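# Put tape and small box in blue tray, no exposed blades

## Task

Place both the roll of tape and the small box inside the blue tray, and make sure no cutting blade is left exposed on the bench, since it will be wiped down at six; the requester is unavailable for questions, so decide alone.

## Robot and tools

Robot: two arms, left_arm and right_arm, each ending in a two-finger gripper. Base positions in the scene frame: left_arm at (-0.008, +0.352, +0.027) m, right_arm at (+0.033, -0.238, +0.034) m, both turned almost not at all about z. Objects may occasionally be nudged by an outside push.

Scene frame: origin at table-top height, halfway between the nominal bases; +x points out over the table, +y toward left_arm, +z up. Arm names do not match image left/right. Reported hand positions and orientations are in this frame and may be wrong by a few cm, especially far out. Gripper axes: fingers point along the gripper's +z, and they open and close along its y. end_effector_position sits between the pads, roughly 1 cm short of the tips.

Row format (shared by execute_actions and move): one flat list of 14 numbers covering both arms, each in [-1, 1]: left_arm dx, dy, dz, rx, ry, rz, opening, then right_arm in the same seven slots. Always give all 14 even if one arm stays still. dx..rz are offsets, not poses: they are measured along that arm's current Hand target axes (not scene axes), counted from the Hand target held when the action or move began. Scale: 1.0 = 0.6 m of travel or 180 degrees; rx, ry, rz form a single rotation vector. Opening is absolute, not an offset: +1 fully open (0.094 m), -1 shut. Writing 0 as an opening commands half-open, so to leave a gripper unchanged resend its current command (see Tool commands in the result).

execute_actions(actions, cameras): actions is a list of actions; each action is a list of up to 15 rows, one row per 1/30 s step; a short action repeats its final row to fill 15 steps. Every row in an action counts from the action's starting Hand target, not the previous row; a new action starts from the updated Hand target, so sending the same offset twice moves twice as far. An empty list just reports state and images. cameras: omit, null or ["all"] for all; [] for none; names are cam_high, cam_over, cam_left_wrist, cam_right_wrist (672x504 each). A wrong name voids the call.

move(target, speed, blend, opening_speed, blocking, cameras): drives each gripper in a straight line to the offset pose in target, given as one 14-number row or a list of up to 15 rows; every row counts from the same starting Hand targets. speed in m/s, 0.002 to 2.9, default 0.25 (rotation capped at twice that in rad/s), one value or one per target. blend in m rounds corners in a list. opening_speed (0.2 or more, per second on the -1..+1 scale) closes fingers gradually, use it on fragile items. blocking=false returns after about 0.5 s while the motion continues. A move lasts 0.5 to 10 s, does not avoid obstacles or the other arm, and grippers lag and overshoot more at high speed or full stretch. Avoid paths passing near an arm's own base; go around it. The result adds a move: line, e.g. done, off_target, moving, held, fault, plus limits such as paced (pose clipped) or held (steps withheld). done means at rest within 10 mm and 2 degrees; neither done nor off_target tells you about contact.

wait(seconds 0 to 10): lets time pass holding the last commands; returns early if a running move ends. stop(): brakes a running move, needing stopping distance. zoom_image(camera, region=[x0,y0,x1,y1] pixels, top-left origin, at most 504x504): enlarges part of the newest image of that camera. finished_scene(scene=1 optional): ends the scene permanently.

Controller behaviour: per step the commanded orientation is clipped to within 40 degrees of the measured one. Hand target in results is the last commanded pose after clipping. Grippers often stop short by up to a few cm because of friction and load; an all-zero action re-requests the target, and leftover error can be sent as an offset. An arm blocked by something keeps pushing until commanded back past the gripper; sending six zero pose values returns it to its Hand target.

Gripping: grip_measured uses the opening scale and reads slightly wide when empty; under a firm squeeze on a rigid part it reads a bit under the part's width. Full force starts about 0.05 below first-contact reading (0.11+ for small or round parts). Release by commanding well above grip_measured. Pads squeeze about 50 to 64 N.

Result fields: joint positions (last one is opening in metres), joint velocities ("within noise" when still), joint torques (signed toward larger angle, offset and noisy; entries 1 to 3 wrap at ±28 N m), Tool commands, grip_measured. Joint ranges in rad: waist -2.618 to 3.054, shoulder 0 to 3.142, elbow 0 to 3.142 (straight 2.901), wrist pitch and yaw -1.571 to 1.571, wrist roll -2.094 to 2.094.

Avoid: dropping or releasing moving parts, slamming, fast or deep contact (harder the faster and farther past contact), anything leaving the table, straining the wrist camera cables, and any contact between the two arms or grippers, which the clearance check does not catch and which can end the scene. Watch for MOTOR HOT (75 °C) from holding loads, stretching or pushing at unreachable poses; at 90 °C an OVER-TEMPERATURE FAULT folds that arm permanently, and at 100 °C it collapses.

Each tool is called after "Call:" as name(argument=value, ...), one argument or row to a line, values as JSON.

## Session

Call:
execute_actions(
  actions=[],
)

Scene clock: 0.00 s.
left_arm: end_effector_position=(+0.3943, +0.3752, +0.1381) grip_measured=+1.000 end_effector_quat_wxyz=(+0.607, -0.057, +0.792, +0.023) | right_arm: end_effector_position=(+0.4328, -0.2638, +0.1500) grip_measured=+1.000 end_effector_quat_wxyz=(+0.590, +0.069, +0.802, -0.060)
Joint positions: left_arm=[0.008 1.555 0.361 0.928 -0.09 -0.059 0.094] | right_arm=[0.031 1.49 0.394 0.787 0.203 0.048 0.094]
Joint velocities: within noise
Joint torques (N m): no reading
Heat: left arm: 36 °C; right arm: 39 °C.
Hand target: left_arm +0.3942, +0.3765, +0.1378; +0.605, -0.056, +0.793, +0.027 | right_arm +0.4326, -0.2651, +0.1502; +0.589, +0.069, +0.803, -0.065
Tool commands: left_gripper/opening=+1.0 right_gripper/opening=+1.0

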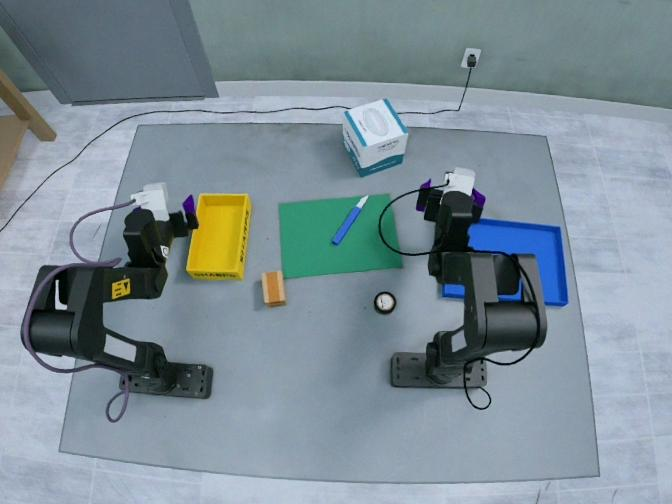

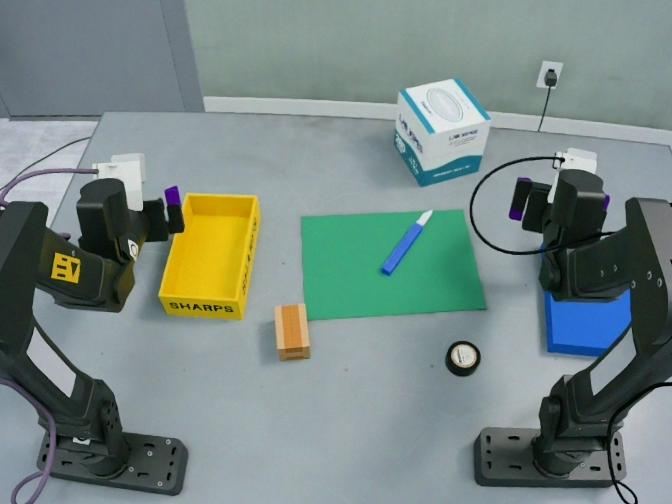

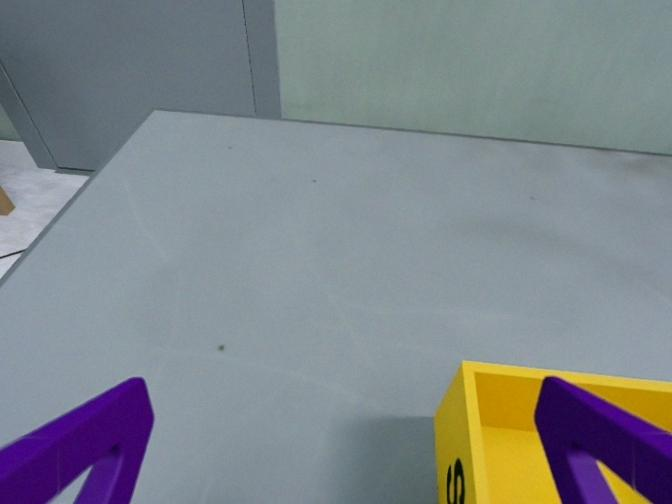

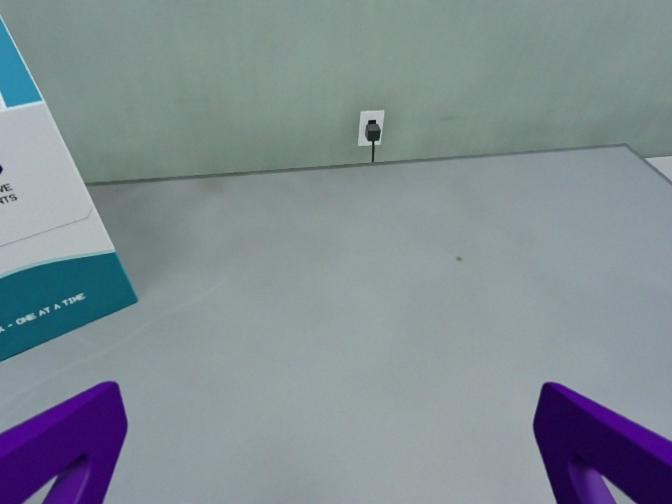

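Call:
zoom_image(
  camera="cam_over",
  region=[340, 190, 480, 295],
)

Call:
zoom_image(
  camera="cam_over",
  region=[240, 280, 500, 400],
)

Call:
zoom_image(
  camera="cam_high",
  region=[360, 160, 600, 400],
)

Scaled by 3.600.

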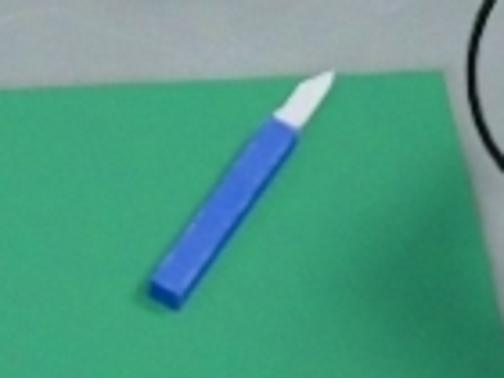

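Scaled by 1.938.

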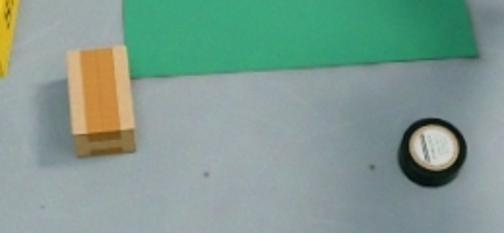

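Scaled by 2.100.

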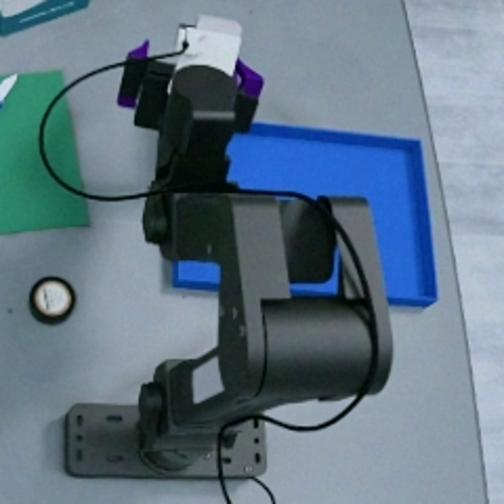

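Call:
move(
  target=[-0.041,-0.690,-0.175,0.142,0.399,0.2,1, 0.075,0.147,-0.42,-0.149,0.382,-0.19,1],
  speed=0.3,
)

Scene clock: 29.47 s.
left_arm: end_effector_position=(+0.3571, -0.0472, +0.2079) grip_measured=+1.000 end_effector_quat_wxyz=(+0.171, +0.286, +0.938, -0.099) | right_arm: end_effector_position=(+0.1970, -0.1351, +0.1743) grip_measured=+1.000 end_effector_quat_wxyz=(-0.001, -0.258, +0.966, -0.005)
Joint positions: left_arm=[-0.84 2.501 2.829 -1.502 -0.004 -0.24 0.094] | right_arm=[0.569 1.279 1.118 -1.414 0.008 0.042 0.094]
Joint velocities: within noise
Joint torques (N m): left_arm=[-0.47 -11.79 10.02 0.32 0.11 0.03] | right_arm=[0.64 -2.54 8.4 -0.13 -0.08 0.07]
Heat: left arm: 37 °C; right arm: 39 °C.
Hand target: left_arm +0.3510, -0.0445, +0.1997; -0.001, +0.293, +0.956, +0.000 | right_arm +0.1999, -0.1300, +0.1805; +0.001, -0.258, +0.966, +0.000
Off the commanded pose: left_arm 0.011 m, 23 deg | right_arm 0.008 m, 1 deg.
elbow stopped short (left arm): the move would have taken joint 3 (elbow) straighter than the controller allows.
move: off_target (left_arm)

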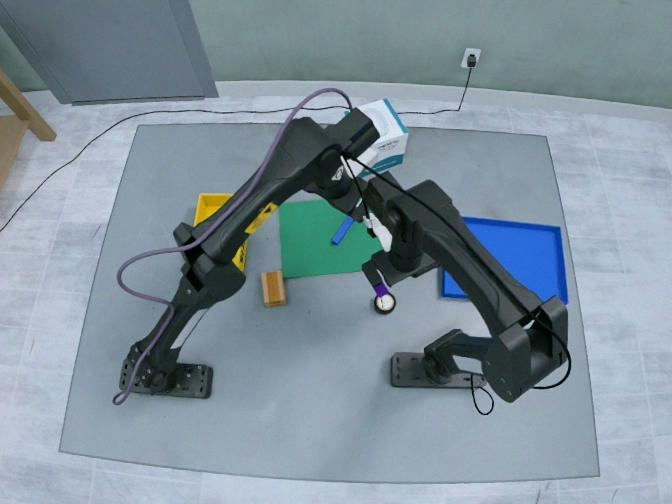

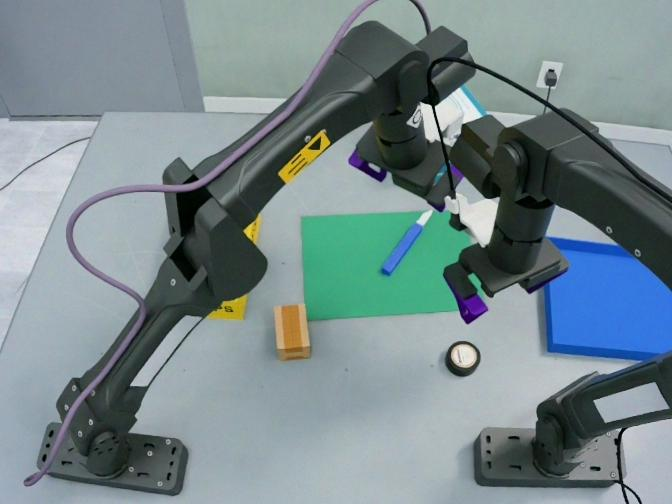

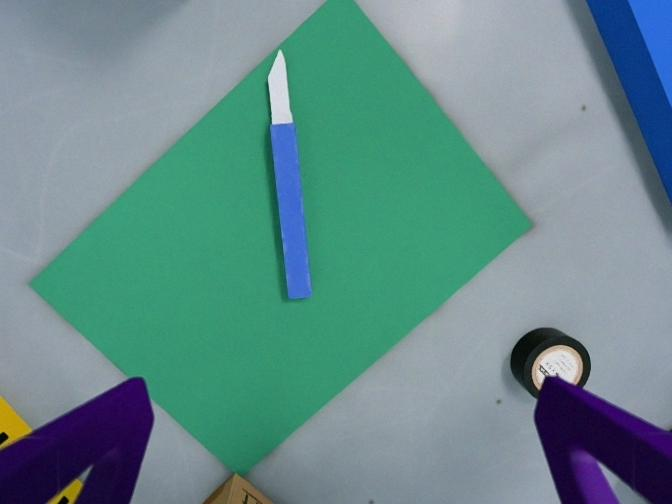

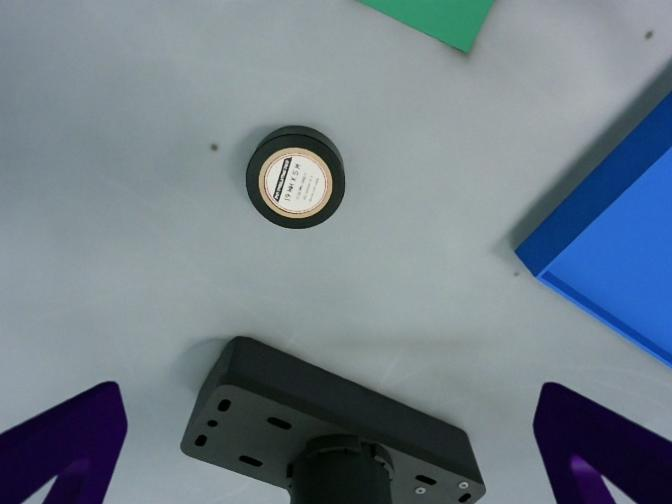

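Call:
move(
  target=[-0.008,0.005,0.167,0,0,0,1, 0.05,0.03,0.15,0,0,0,1],
  speed=0.2,
)

Scene clock: 49.73 s.
left_arm: end_effector_position=(+0.3578, -0.0488, +0.1038) grip_measured=+1.000 end_effector_quat_wxyz=(+0.085, +0.291, +0.952, -0.050) | right_arm: end_effector_position=(+0.1673, -0.1301, +0.0944) grip_measured=+1.000 end_effector_quat_wxyz=(-0.006, -0.260, +0.966, -0.005)
Joint positions: left_arm=[-0.84 2.7 2.829 -1.504 -0.001 -0.24 0.094] | right_arm=[0.681 1.226 0.763 -1.123 0.004 0.148 0.094]
Joint velocities: within noise
Joint torques (N m): left_arm=[0.34 -13.34 10.29 0.09 0.12 0.06] | right_arm=[0.77 -4.68 3.7 0.2 -0.06 0.08]
Heat: left arm: 37 °C; right arm: 40 °C.
Hand target: left_arm +0.3564, -0.0446, +0.0994; -0.001, +0.293, +0.956, +0.000 | right_arm +0.1652, -0.1294, +0.0904; +0.002, -0.258, +0.966, +0.000
Off the commanded pose: left_arm 0.006 m, 11 deg | right_arm 0.005 m, 1 deg.
elbow stopped short (left arm): the move would have taken joint 3 (elbow) straighter than the controller allows.
move: off_target (left_arm)

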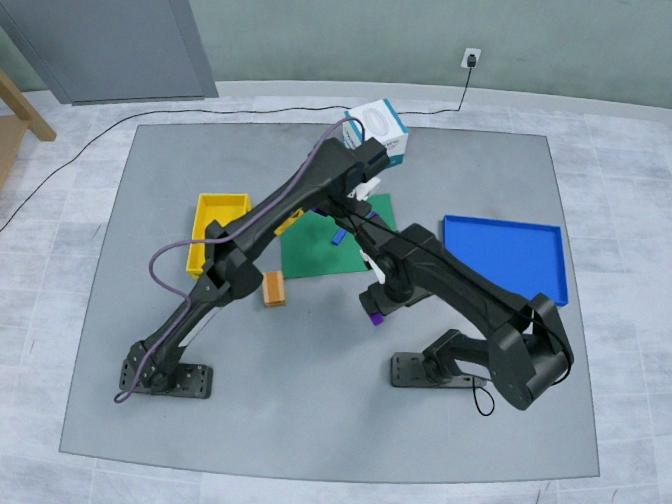

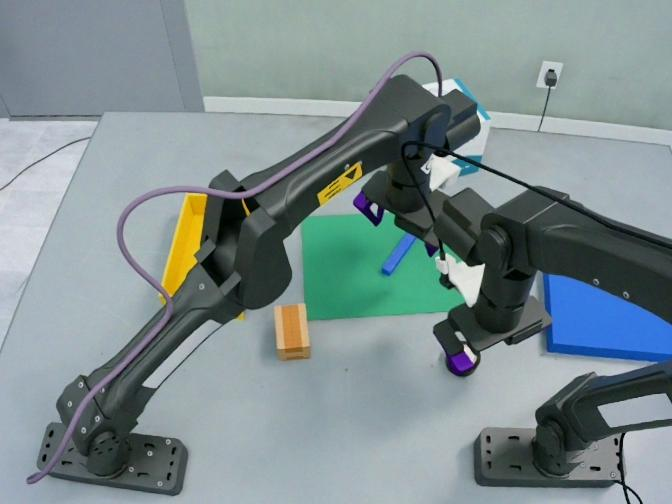

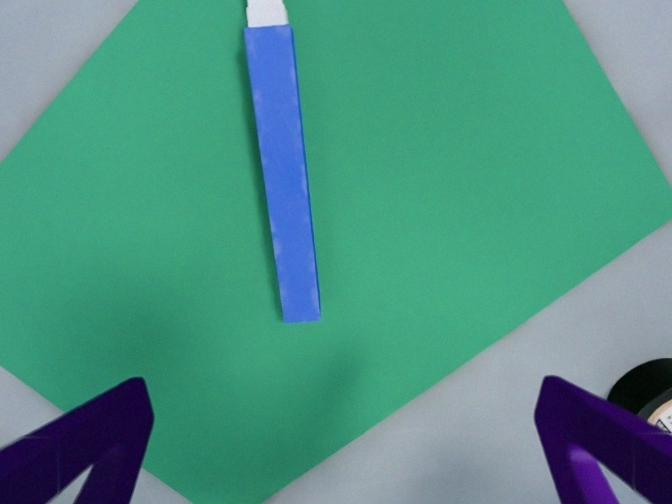

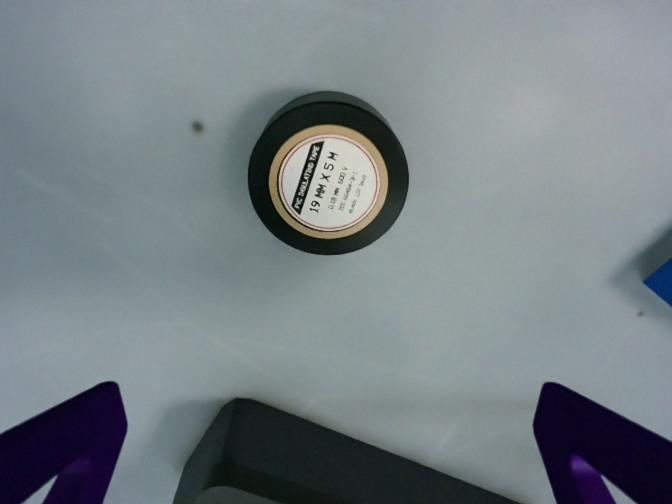

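Call:
move(
  target=[-0.057,0.02,0.092,0,0,0,1, -0.05,0,0.083,0,0,0,1],
  speed=0.15,
)

Scene clock: 72.67 s.
left_arm: end_effector_position=(+0.3870, -0.0511, +0.0502) grip_measured=+1.000 end_effector_quat_wxyz=(+0.089, +0.286, +0.953, -0.050) | right_arm: end_effector_position=(+0.1938, -0.1112, +0.0494) grip_measured=+1.000 end_effector_quat_wxyz=(+0.008, -0.256, +0.967, +0.001)
Joint positions: left_arm=[-0.803 2.814 2.835 -1.387 0.002 -0.213 0.094] | right_arm=[0.672 1.403 0.7 -0.853 0.004 0.148 0.094]
Joint velocities: within noise
Joint torques (N m): left_arm=[0.13 -13.7 10.03 0.51 0.09 0.08] | right_arm=[-0.77 -3.17 3.45 0.26 -0.07 -0.07]
Heat: left arm: 38 °C; right arm: 39 °C.
Hand target: left_arm +0.3914, -0.0537, +0.0442; -0.001, +0.293, +0.956, +0.000 | right_arm +0.1913, -0.1145, +0.0406; +0.001, -0.258, +0.966, +0.000
Off the commanded pose: left_arm 0.008 m, 12 deg | right_arm 0.010 m, 1 deg.
elbow stopped short (left arm): the move would have taken joint 3 (elbow) straighter than the controller allows.
move: off_target (left_arm)

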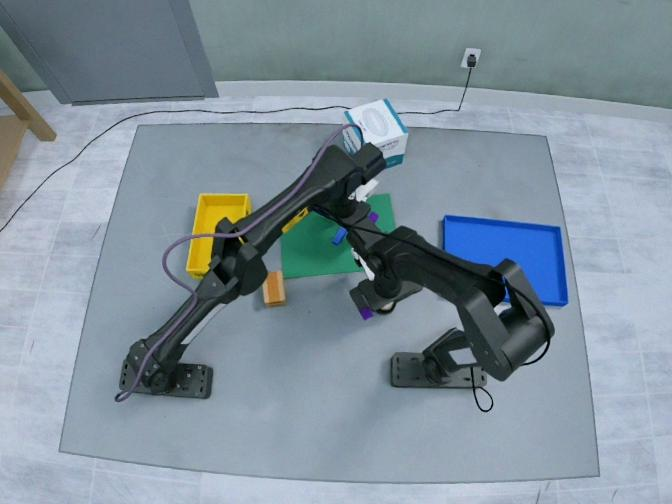

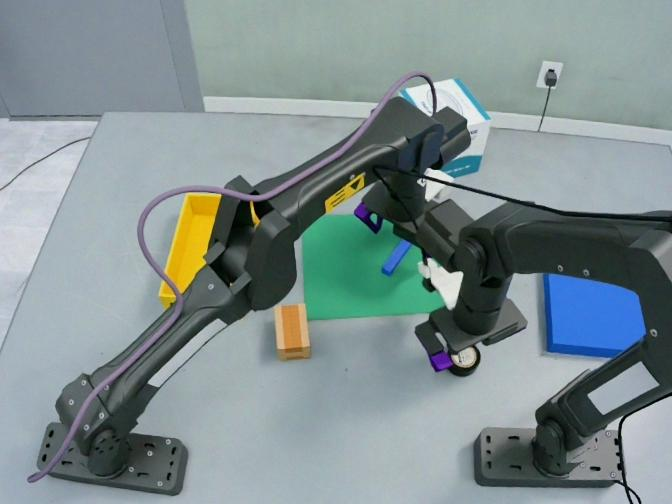

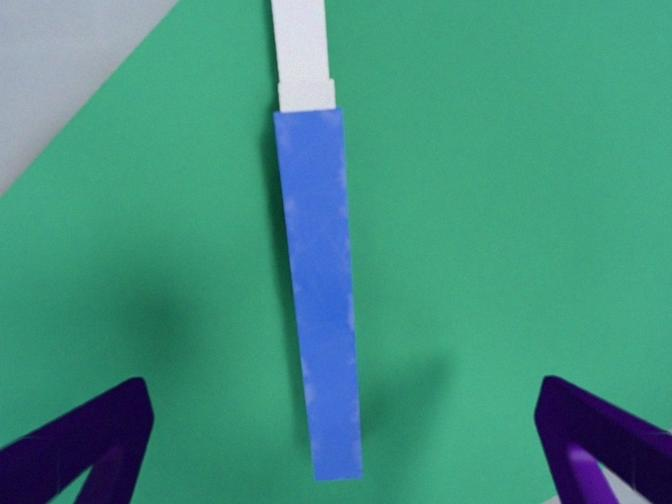

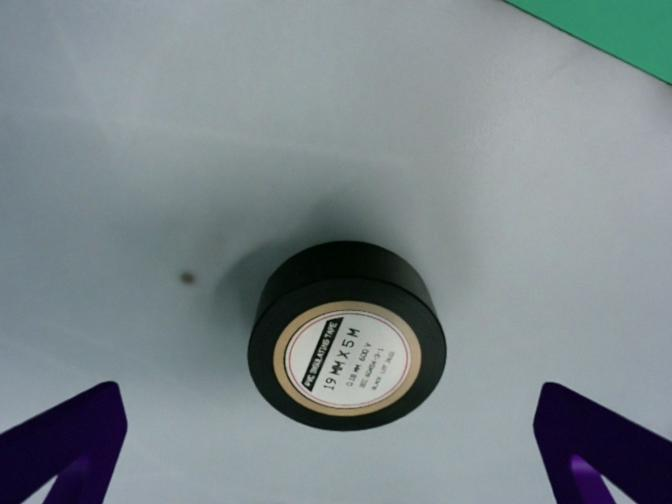

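Call:
move(
  target=[0,0.007,0.053,0,0,0,1, 0.004,-0.007,0.047,0,0,0,1],
  speed=0.06,
)

Scene clock: 81.97 s.
left_arm: end_effector_position=(+0.3885, -0.0498, +0.0219) grip_measured=+1.000 end_effector_quat_wxyz=(+0.076, +0.288, +0.954, -0.043) | right_arm: end_effector_position=(+0.1947, -0.1151, +0.0209) grip_measured=+1.000 end_effector_quat_wxyz=(+0.008, -0.256, +0.967, +0.001)
Joint positions: left_arm=[-0.8 2.868 2.835 -1.362 0.002 -0.206 0.094] | right_arm=[0.654 1.465 0.621 -0.71 0.004 0.131 0.094]
Joint velocities: within noise
Joint torques (N m): left_arm=[0.49 -13.42 10.06 0.43 0.1 0.07] | right_arm=[-0.9 -3.22 3.14 0.27 -0.06 -0.06]
Heat: left arm: 38 °C; right arm: 39 °C.
Hand target: left_arm +0.3936, -0.0503, +0.0123; -0.001, +0.293, +0.956, +0.000 | right_arm +0.1914, -0.1192, +0.0124; +0.001, -0.258, +0.966, +0.000
Off the commanded pose: left_arm 0.011 m, 10 deg | right_arm 0.010 m, 1 deg.
elbow stopped short (left arm): the move would have taken joint 3 (elbow) straighter than the controller allows.
move: off_target (left_arm)

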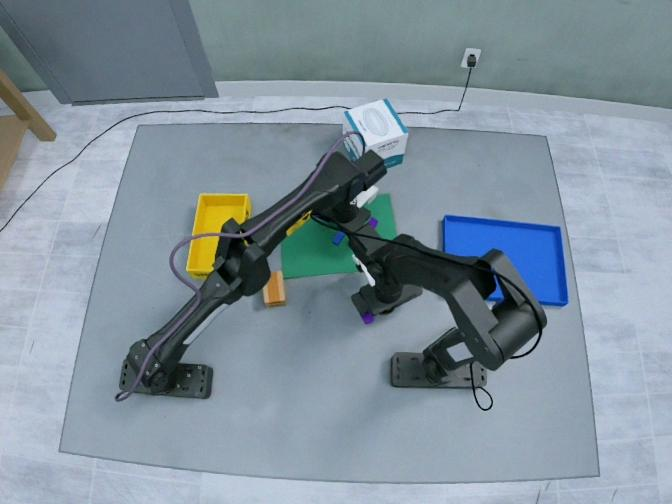

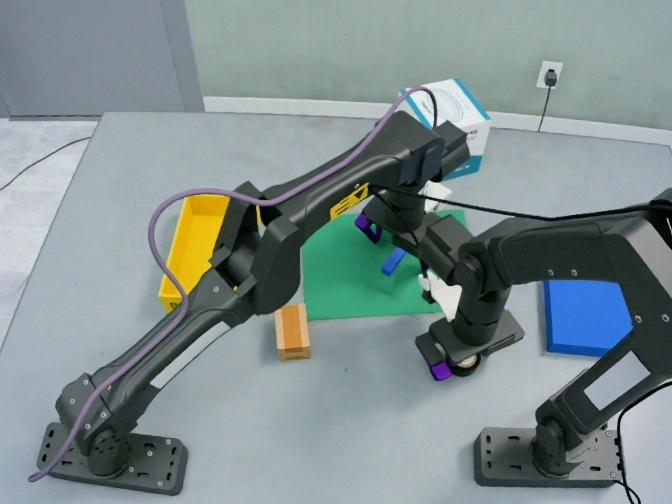

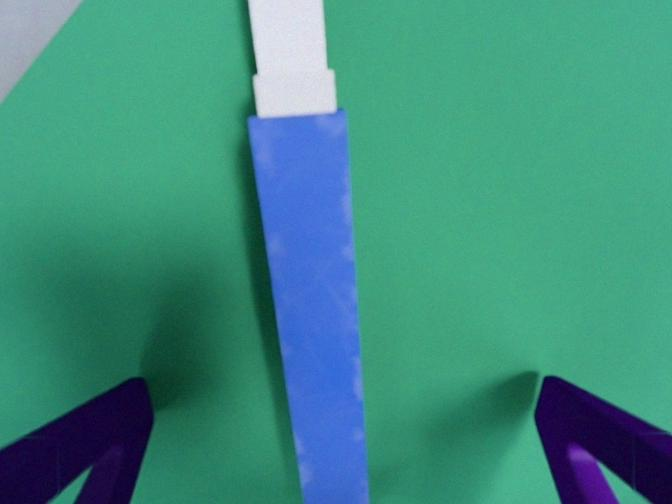

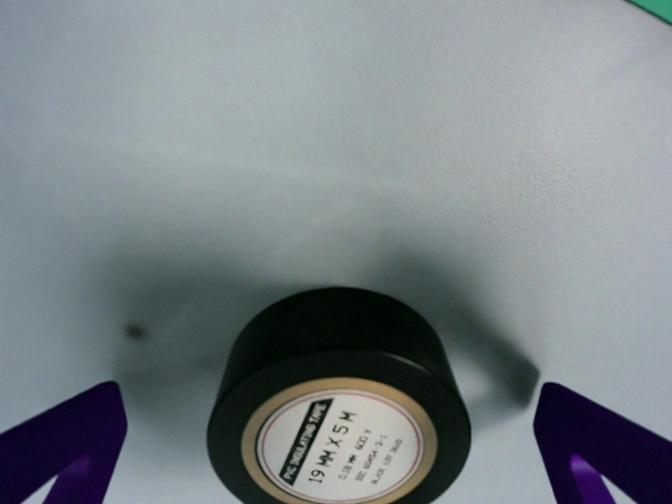

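Call:
move(
  target=[0,0.006,0.013,0,0,0,1, 0,0,0.01,0,0,0,1],
  speed=0.05,
  cameras=["cam_left_wrist","cam_right_wrist"],
)

Call:
move(
  target=[0,0,0,0,0,0,-0.95, 0,0,0,0,0,0,-0.1],
  speed=0.05,
  opening_speed=1.0,
)

Scene clock: 87.83 s.
left_arm: end_effector_position=(+0.3912, -0.0476, +0.0189) grip_measured=+1.000 end_effector_quat_wxyz=(+0.076, +0.287, +0.954, -0.042) | right_arm: end_effector_position=(+0.1941, -0.1145, +0.0181) grip_measured=+1.000 end_effector_quat_wxyz=(+0.007, -0.262, +0.965, +0.003)
Joint positions: left_arm=[-0.794 2.874 2.835 -1.358 0.002 -0.201 0.094] | right_arm=[0.654 1.473 0.615 -0.696 -0.001 0.117 0.094]
Joint velocities: within noise
Joint torques (N m): left_arm=[0.44 -12.75 10.07 0.44 0.1 0.08] | right_arm=[-0.9 -2.63 2.59 0.41 -0.03 -0.04]
Heat: left arm: 38 °C; right arm: 38 °C.
Hand target: left_arm +0.3955, -0.0473, +0.0046; -0.001, +0.293, +0.956, +0.000 | right_arm +0.1914, -0.1193, +0.0064; +0.001, -0.258, +0.966, +0.000
Off the commanded pose: left_arm 0.015 m, 10 deg | right_arm 0.013 m, 1 deg.
elbow stopped short (left arm): the move would have taken joint 3 (elbow) straighter than the controller allows.
move: off_target (left_arm, right_arm)
Images, in order (width x height): cam_left_wrist 672x504, cam_right_wrist 672x504.

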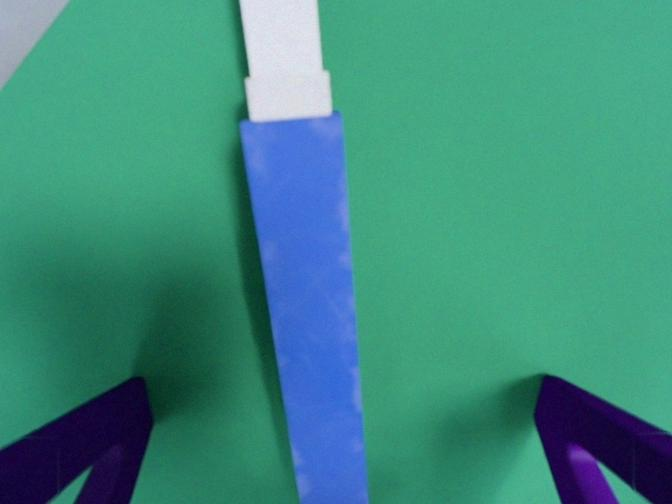

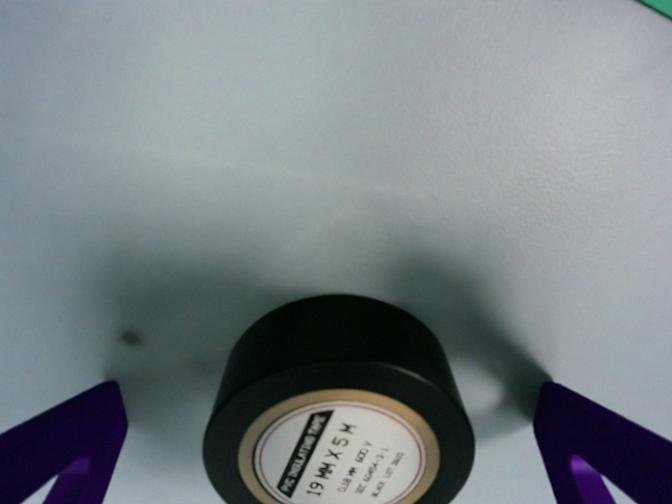

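Scene clock: 90.30 s.
left_arm: end_effector_position=(+0.3945, -0.0451, +0.0182) grip_measured=-0.692 end_effector_quat_wxyz=(+0.080, +0.286, +0.954, -0.037) | right_arm: end_effector_position=(+0.1956, -0.1126, +0.0182) grip_measured=+0.036 end_effector_quat_wxyz=(+0.011, -0.262, +0.965, +0.006)
Joint positions: left_arm=[-0.79 2.875 2.835 -1.355 -0.01 -0.2 0.014] | right_arm=[0.654 1.473 0.615 -0.687 -0.004 0.117 0.049]
Joint velocities: within noise
Joint torques (N m): left_arm=[0.17 -12.85 10.09 0.42 0.09 0.06] | right_arm=[-0.88 -2.62 2.62 0.34 0.01 -0.04]
Heat: left arm: 38 °C; right arm: 38 °C.
Hand target: left_arm +0.3956, -0.0472, +0.0044; -0.001, +0.293, +0.956, +0.000 | right_arm +0.1914, -0.1193, +0.0064; +0.001, -0.258, +0.966, +0.000
Off the commanded pose: left_arm 0.014 m, 10 deg | right_arm 0.014 m, 1 deg.
elbow stopped short (left arm): the move would have taken joint 3 (elbow) straighter than the controller allows.
move: off_target (left_arm, right_arm)

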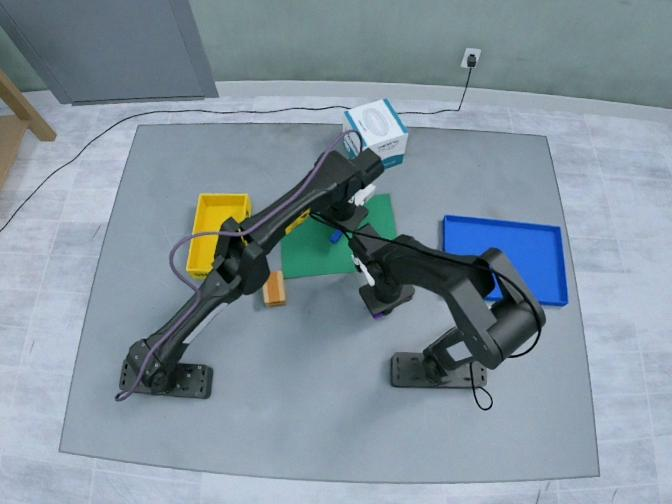

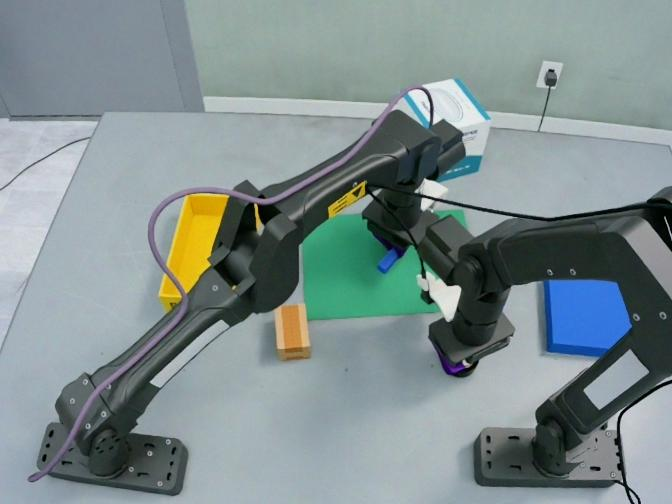

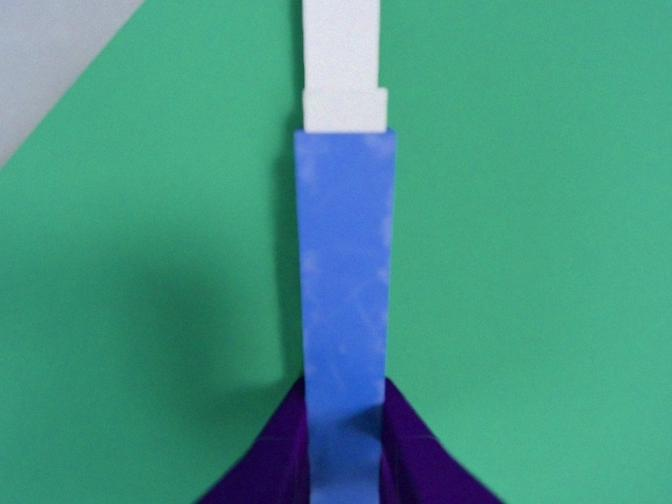

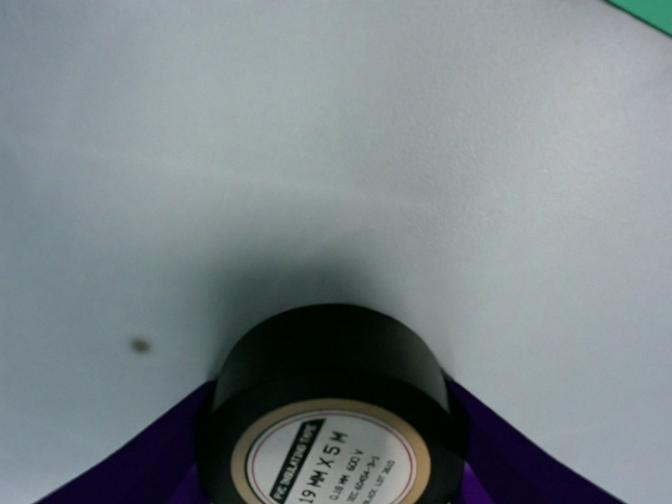

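Call:
move(
  target=[
    [0.07,0.013,-0.233,0,0,0,-0.95,-0.029,-0.017,-0.217,0,0,0,-0.1],
    [0.374,0.395,-0.233,0,0,-0.188,-0.95,0.039,-0.468,-0.217,0,0,0.278,-0.1],
  ],
  speed=[0.12,0.25],
  blend=[0.03,0],
)

Scene clock: 105.53 s.
left_arm: end_effector_position=(+0.3522, +0.2742, +0.1449) grip_measured=-0.693 end_effector_quat_wxyz=(+0.004, -0.008, +1.000, -0.002) | right_arm: end_effector_position=(+0.3012, -0.3713, +0.1342) grip_measured=+0.036 end_effector_quat_wxyz=(-0.007, +0.172, +0.985, -0.002)
Joint positions: left_arm=[-0.221 1.937 1.71 -1.335 0.002 -0.229 0.014] | right_arm=[-0.452 1.694 1.337 -1.226 0.008 -0.113 0.049]
Joint velocities: within noise
Joint torques (N m): left_arm=[-0.55 -12.21 3.85 0.06 0.07 0.07] | right_arm=[-0.2 -6.28 8.43 -0.04 -0.02 0.06]
Heat: left arm: 38 °C; right arm: 38 °C.
Hand target: left_arm +0.3428, +0.2746, +0.1449; -0.001, +0.002, +1.000, +0.001 | right_arm +0.3108, -0.3744, +0.1369; +0.001, +0.175, +0.985, +0.000
Off the commanded pose: left_arm 0.009 m, 1 deg | right_arm 0.010 m, 1 deg.
elbow stopped short (left arm): the move would have taken joint 3 (elbow) straighter than the controller allows.
move: done

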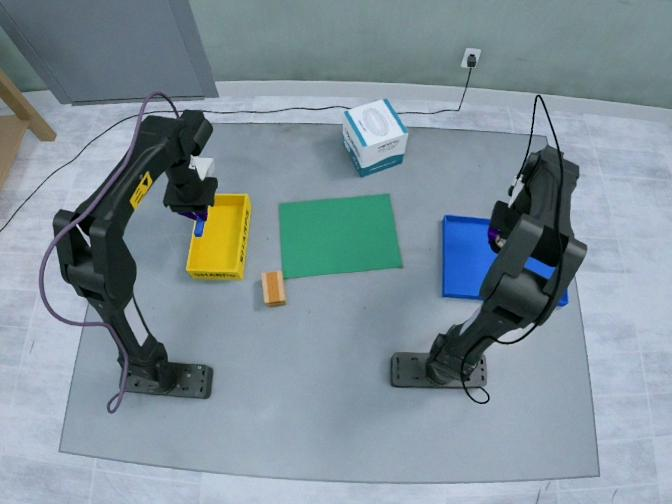

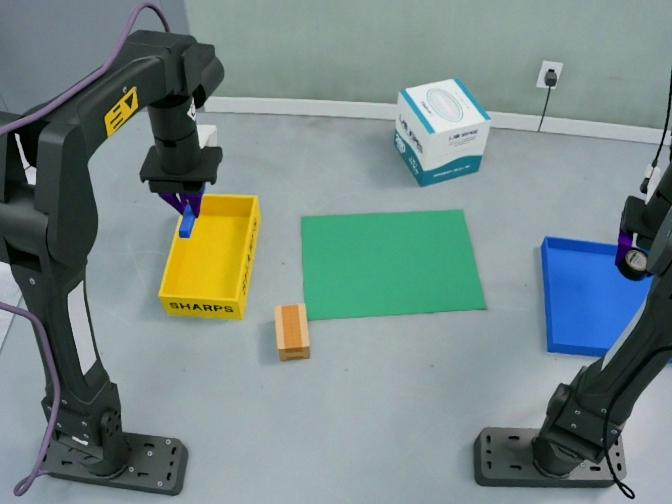

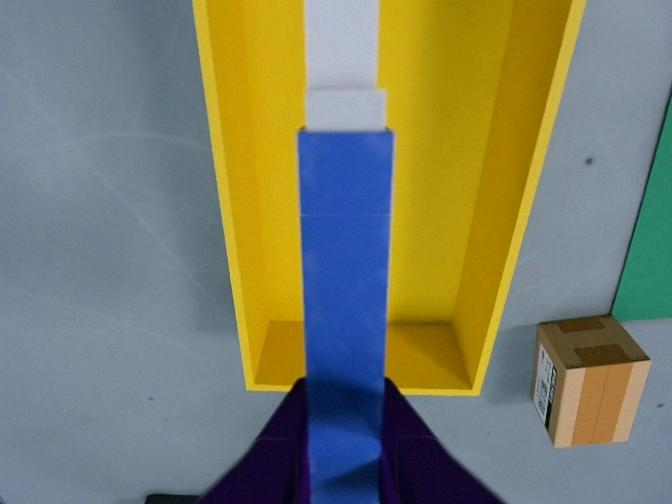

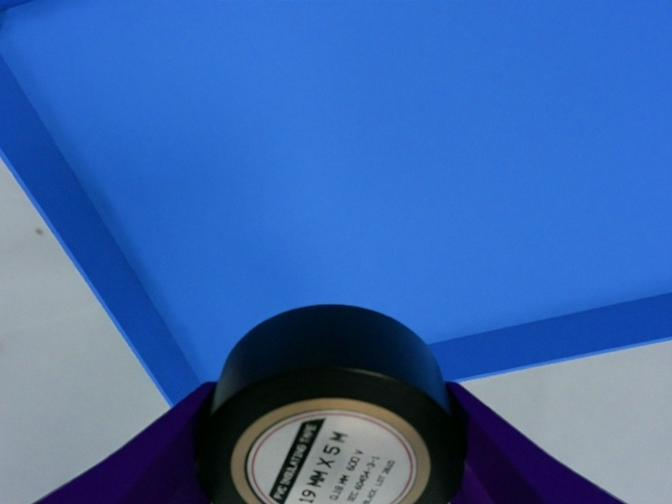

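Call:
move(
  target=[
    [0.012,-0.023,0.15,0,0,0,-0.95, 0,0,0.16,0,0,0,-0.1],
    [0.012,-0.023,0.2,0,0,0,-0.95, 0,0,0.205,0,0,0,-0.1],
  ],
  speed=[0.2,0.06],
)

Scene clock: 118.83 s.
left_arm: end_effector_position=(+0.3474, +0.2594, +0.0390) grip_measured=-0.693 end_effector_quat_wxyz=(+0.021, +0.006, +1.000, -0.007) | right_arm: end_effector_position=(+0.3152, -0.3782, +0.0264) grip_measured=+0.036 end_effector_quat_wxyz=(+0.010, +0.172, +0.985, -0.007)
Joint positions: left_arm=[-0.263 1.977 1.335 -0.884 0.002 -0.244 0.014] | right_arm=[-0.452 1.85 1.073 -0.77 0.008 -0.113 0.049]
Joint velocities: within noise
Joint torques (N m): left_arm=[-0.57 -8.51 3.81 0.16 0.07 -0.11] | right_arm=[-0.12 -6.89 3.44 0.26 -0.02 0.06]
Heat: left arm: 37 °C; right arm: 39 °C.
Hand target: left_arm +0.3353, +0.2610, +0.0248; -0.001, +0.002, +1.000, +0.001 | right_arm +0.3111, -0.3744, +0.0139; +0.001, +0.175, +0.985, +0.000
Off the commanded pose: left_arm 0.019 m, 3 deg | right_arm 0.014 m, 1 deg.
move: off_target (left_arm, right_arm)

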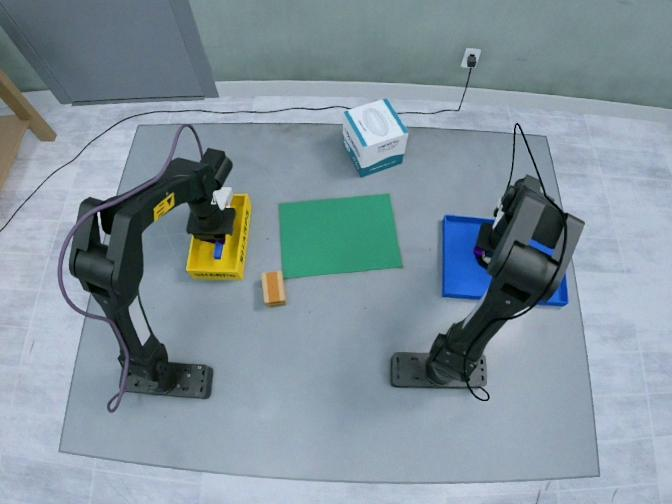

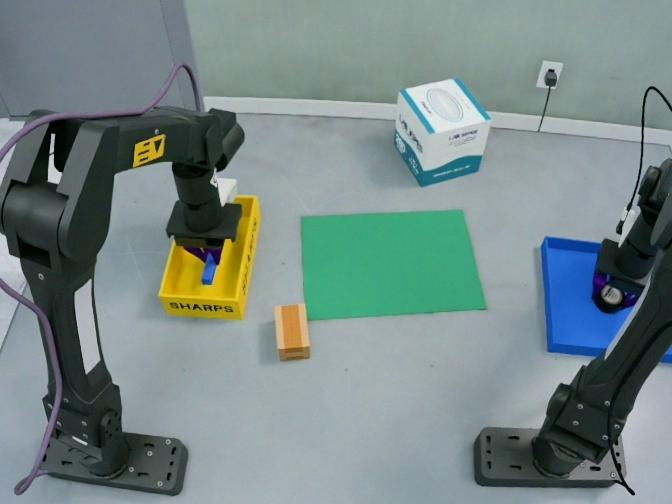

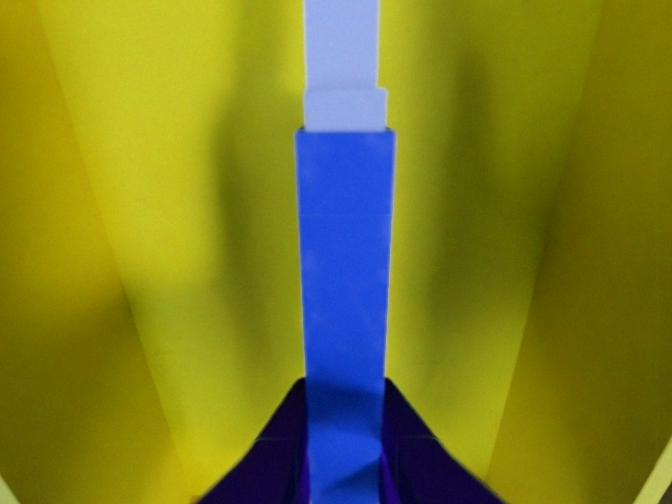

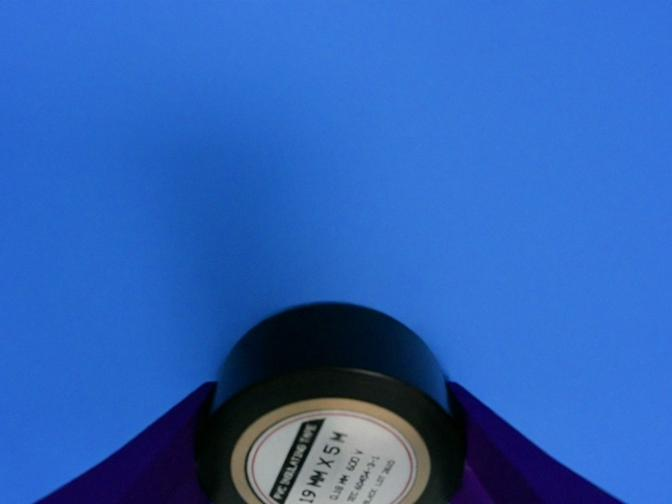

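Call:
move(
  target=[0.005,0,0.027,0,0,0,-0.95, 0,0,0.01,0,0,0,-0.1],
  speed=0.05,
)

Scene clock: 122.53 s.
left_arm: end_effector_position=(+0.3459, +0.2598, +0.0236) grip_measured=-0.693 end_effector_quat_wxyz=(+0.023, +0.005, +1.000, -0.007) | right_arm: end_effector_position=(+0.3160, -0.3786, +0.0242) grip_measured=+0.036 end_effector_quat_wxyz=(+0.012, +0.171, +0.985, -0.008)
Joint positions: left_arm=[-0.263 1.994 1.292 -0.821 0.002 -0.246 0.014] | right_arm=[-0.452 1.854 1.068 -0.756 0.008 -0.114 0.049]
Joint velocities: within noise
Joint torques (N m): left_arm=[-0.72 -8.36 3.56 0.18 0.07 -0.1] | right_arm=[-0.14 -6.2 3.02 0.35 -0.03 0.06]
Heat: left arm: 37 °C; right arm: 38 °C.
Hand target: left_arm +0.3323, +0.2610, +0.0086; -0.001, +0.002, +1.000, +0.001 | right_arm +0.3111, -0.3744, +0.0079; +0.001, +0.175, +0.985, +0.000
Off the commanded pose: left_arm 0.020 m, 3 deg | right_arm 0.017 m, 2 deg.
move: off_target (left_arm, right_arm)

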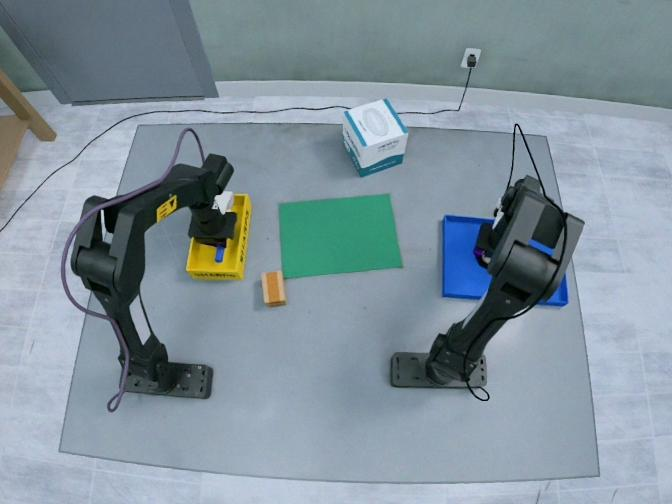

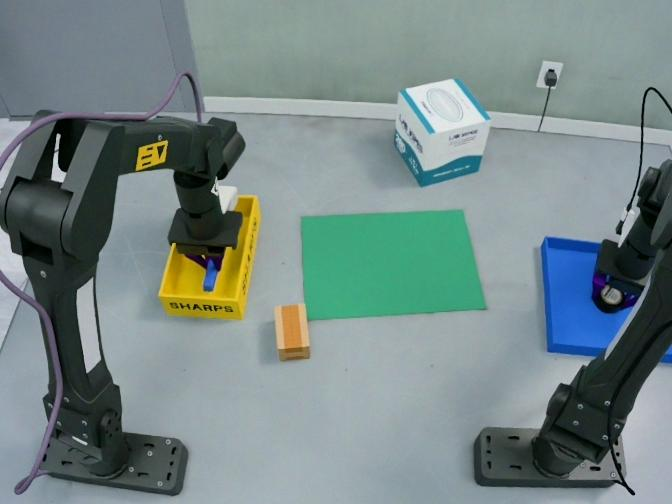

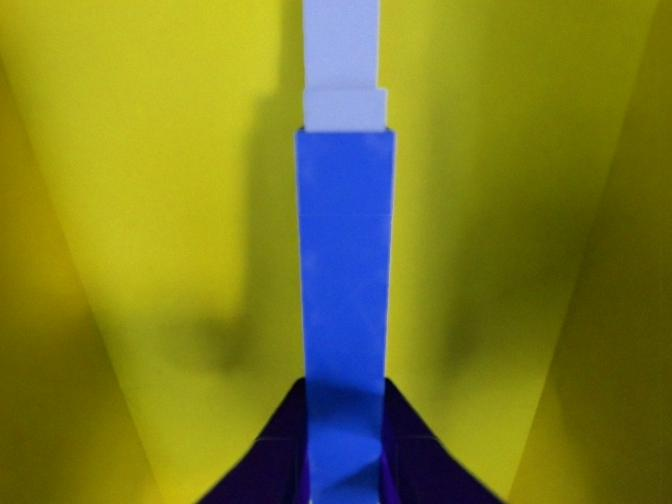

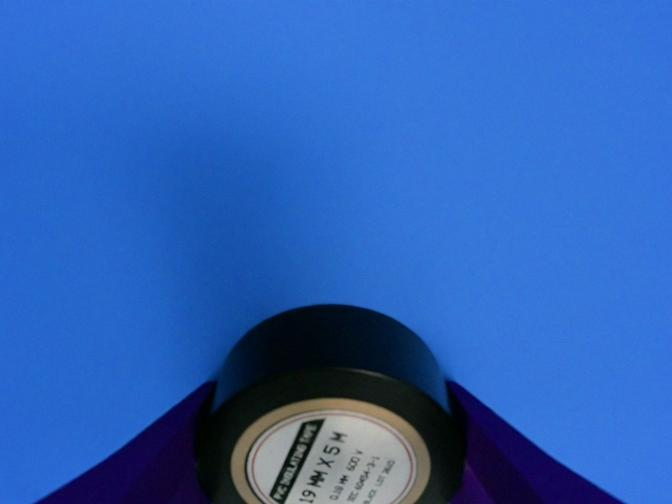

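Call:
move(
  target=[0,0,0.013,0,0,0,-0.95, 0,0,0,0,0,0,0.45],
  speed=0.03,
  opening_speed=0.8,
  cameras=["cam_left_wrist","cam_right_wrist"],
)

Scene clock: 126.77 s.
left_arm: end_effector_position=(+0.3476, +0.2594, +0.0218) grip_measured=-0.693 end_effector_quat_wxyz=(+0.027, +0.005, +1.000, -0.008) | right_arm: end_effector_position=(+0.3174, -0.3793, +0.0243) grip_measured=+0.448 end_effector_quat_wxyz=(+0.015, +0.171, +0.985, -0.009)
Joint positions: left_arm=[-0.263 1.996 1.287 -0.806 0.002 -0.246 0.014] | right_arm=[-0.452 1.854 1.068 -0.75 0.008 -0.114 0.068]
Joint velocities: within noise
Joint torques (N m): left_arm=[-0.73 -7.57 2.78 0.32 0.07 -0.1] | right_arm=[-0.1 -6.24 3.06 0.31 -0.01 0.07]
Heat: left arm: 36 °C; right arm: 38 °C.
Hand target: left_arm +0.3322, +0.2610, +0.0008; -0.001, +0.002, +1.000, +0.001 | right_arm +0.3111, -0.3744, +0.0079; +0.001, +0.175, +0.985, +0.000
Off the commanded pose: left_arm 0.026 m, 3 deg | right_arm 0.018 m, 2 deg.
move: off_target (left_arm, right_arm)
Images, in order (width x height): cam_left_wrist 672x504, cam_right_wrist 672x504.

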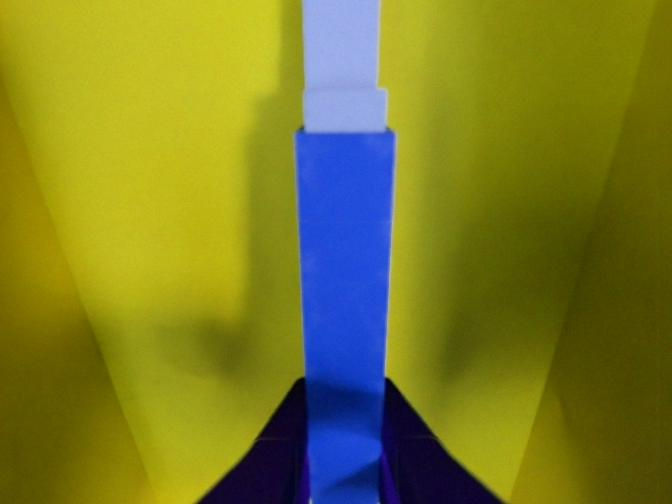

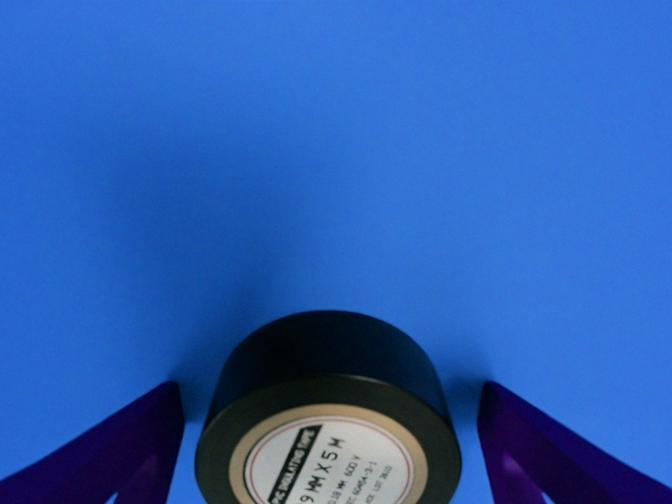

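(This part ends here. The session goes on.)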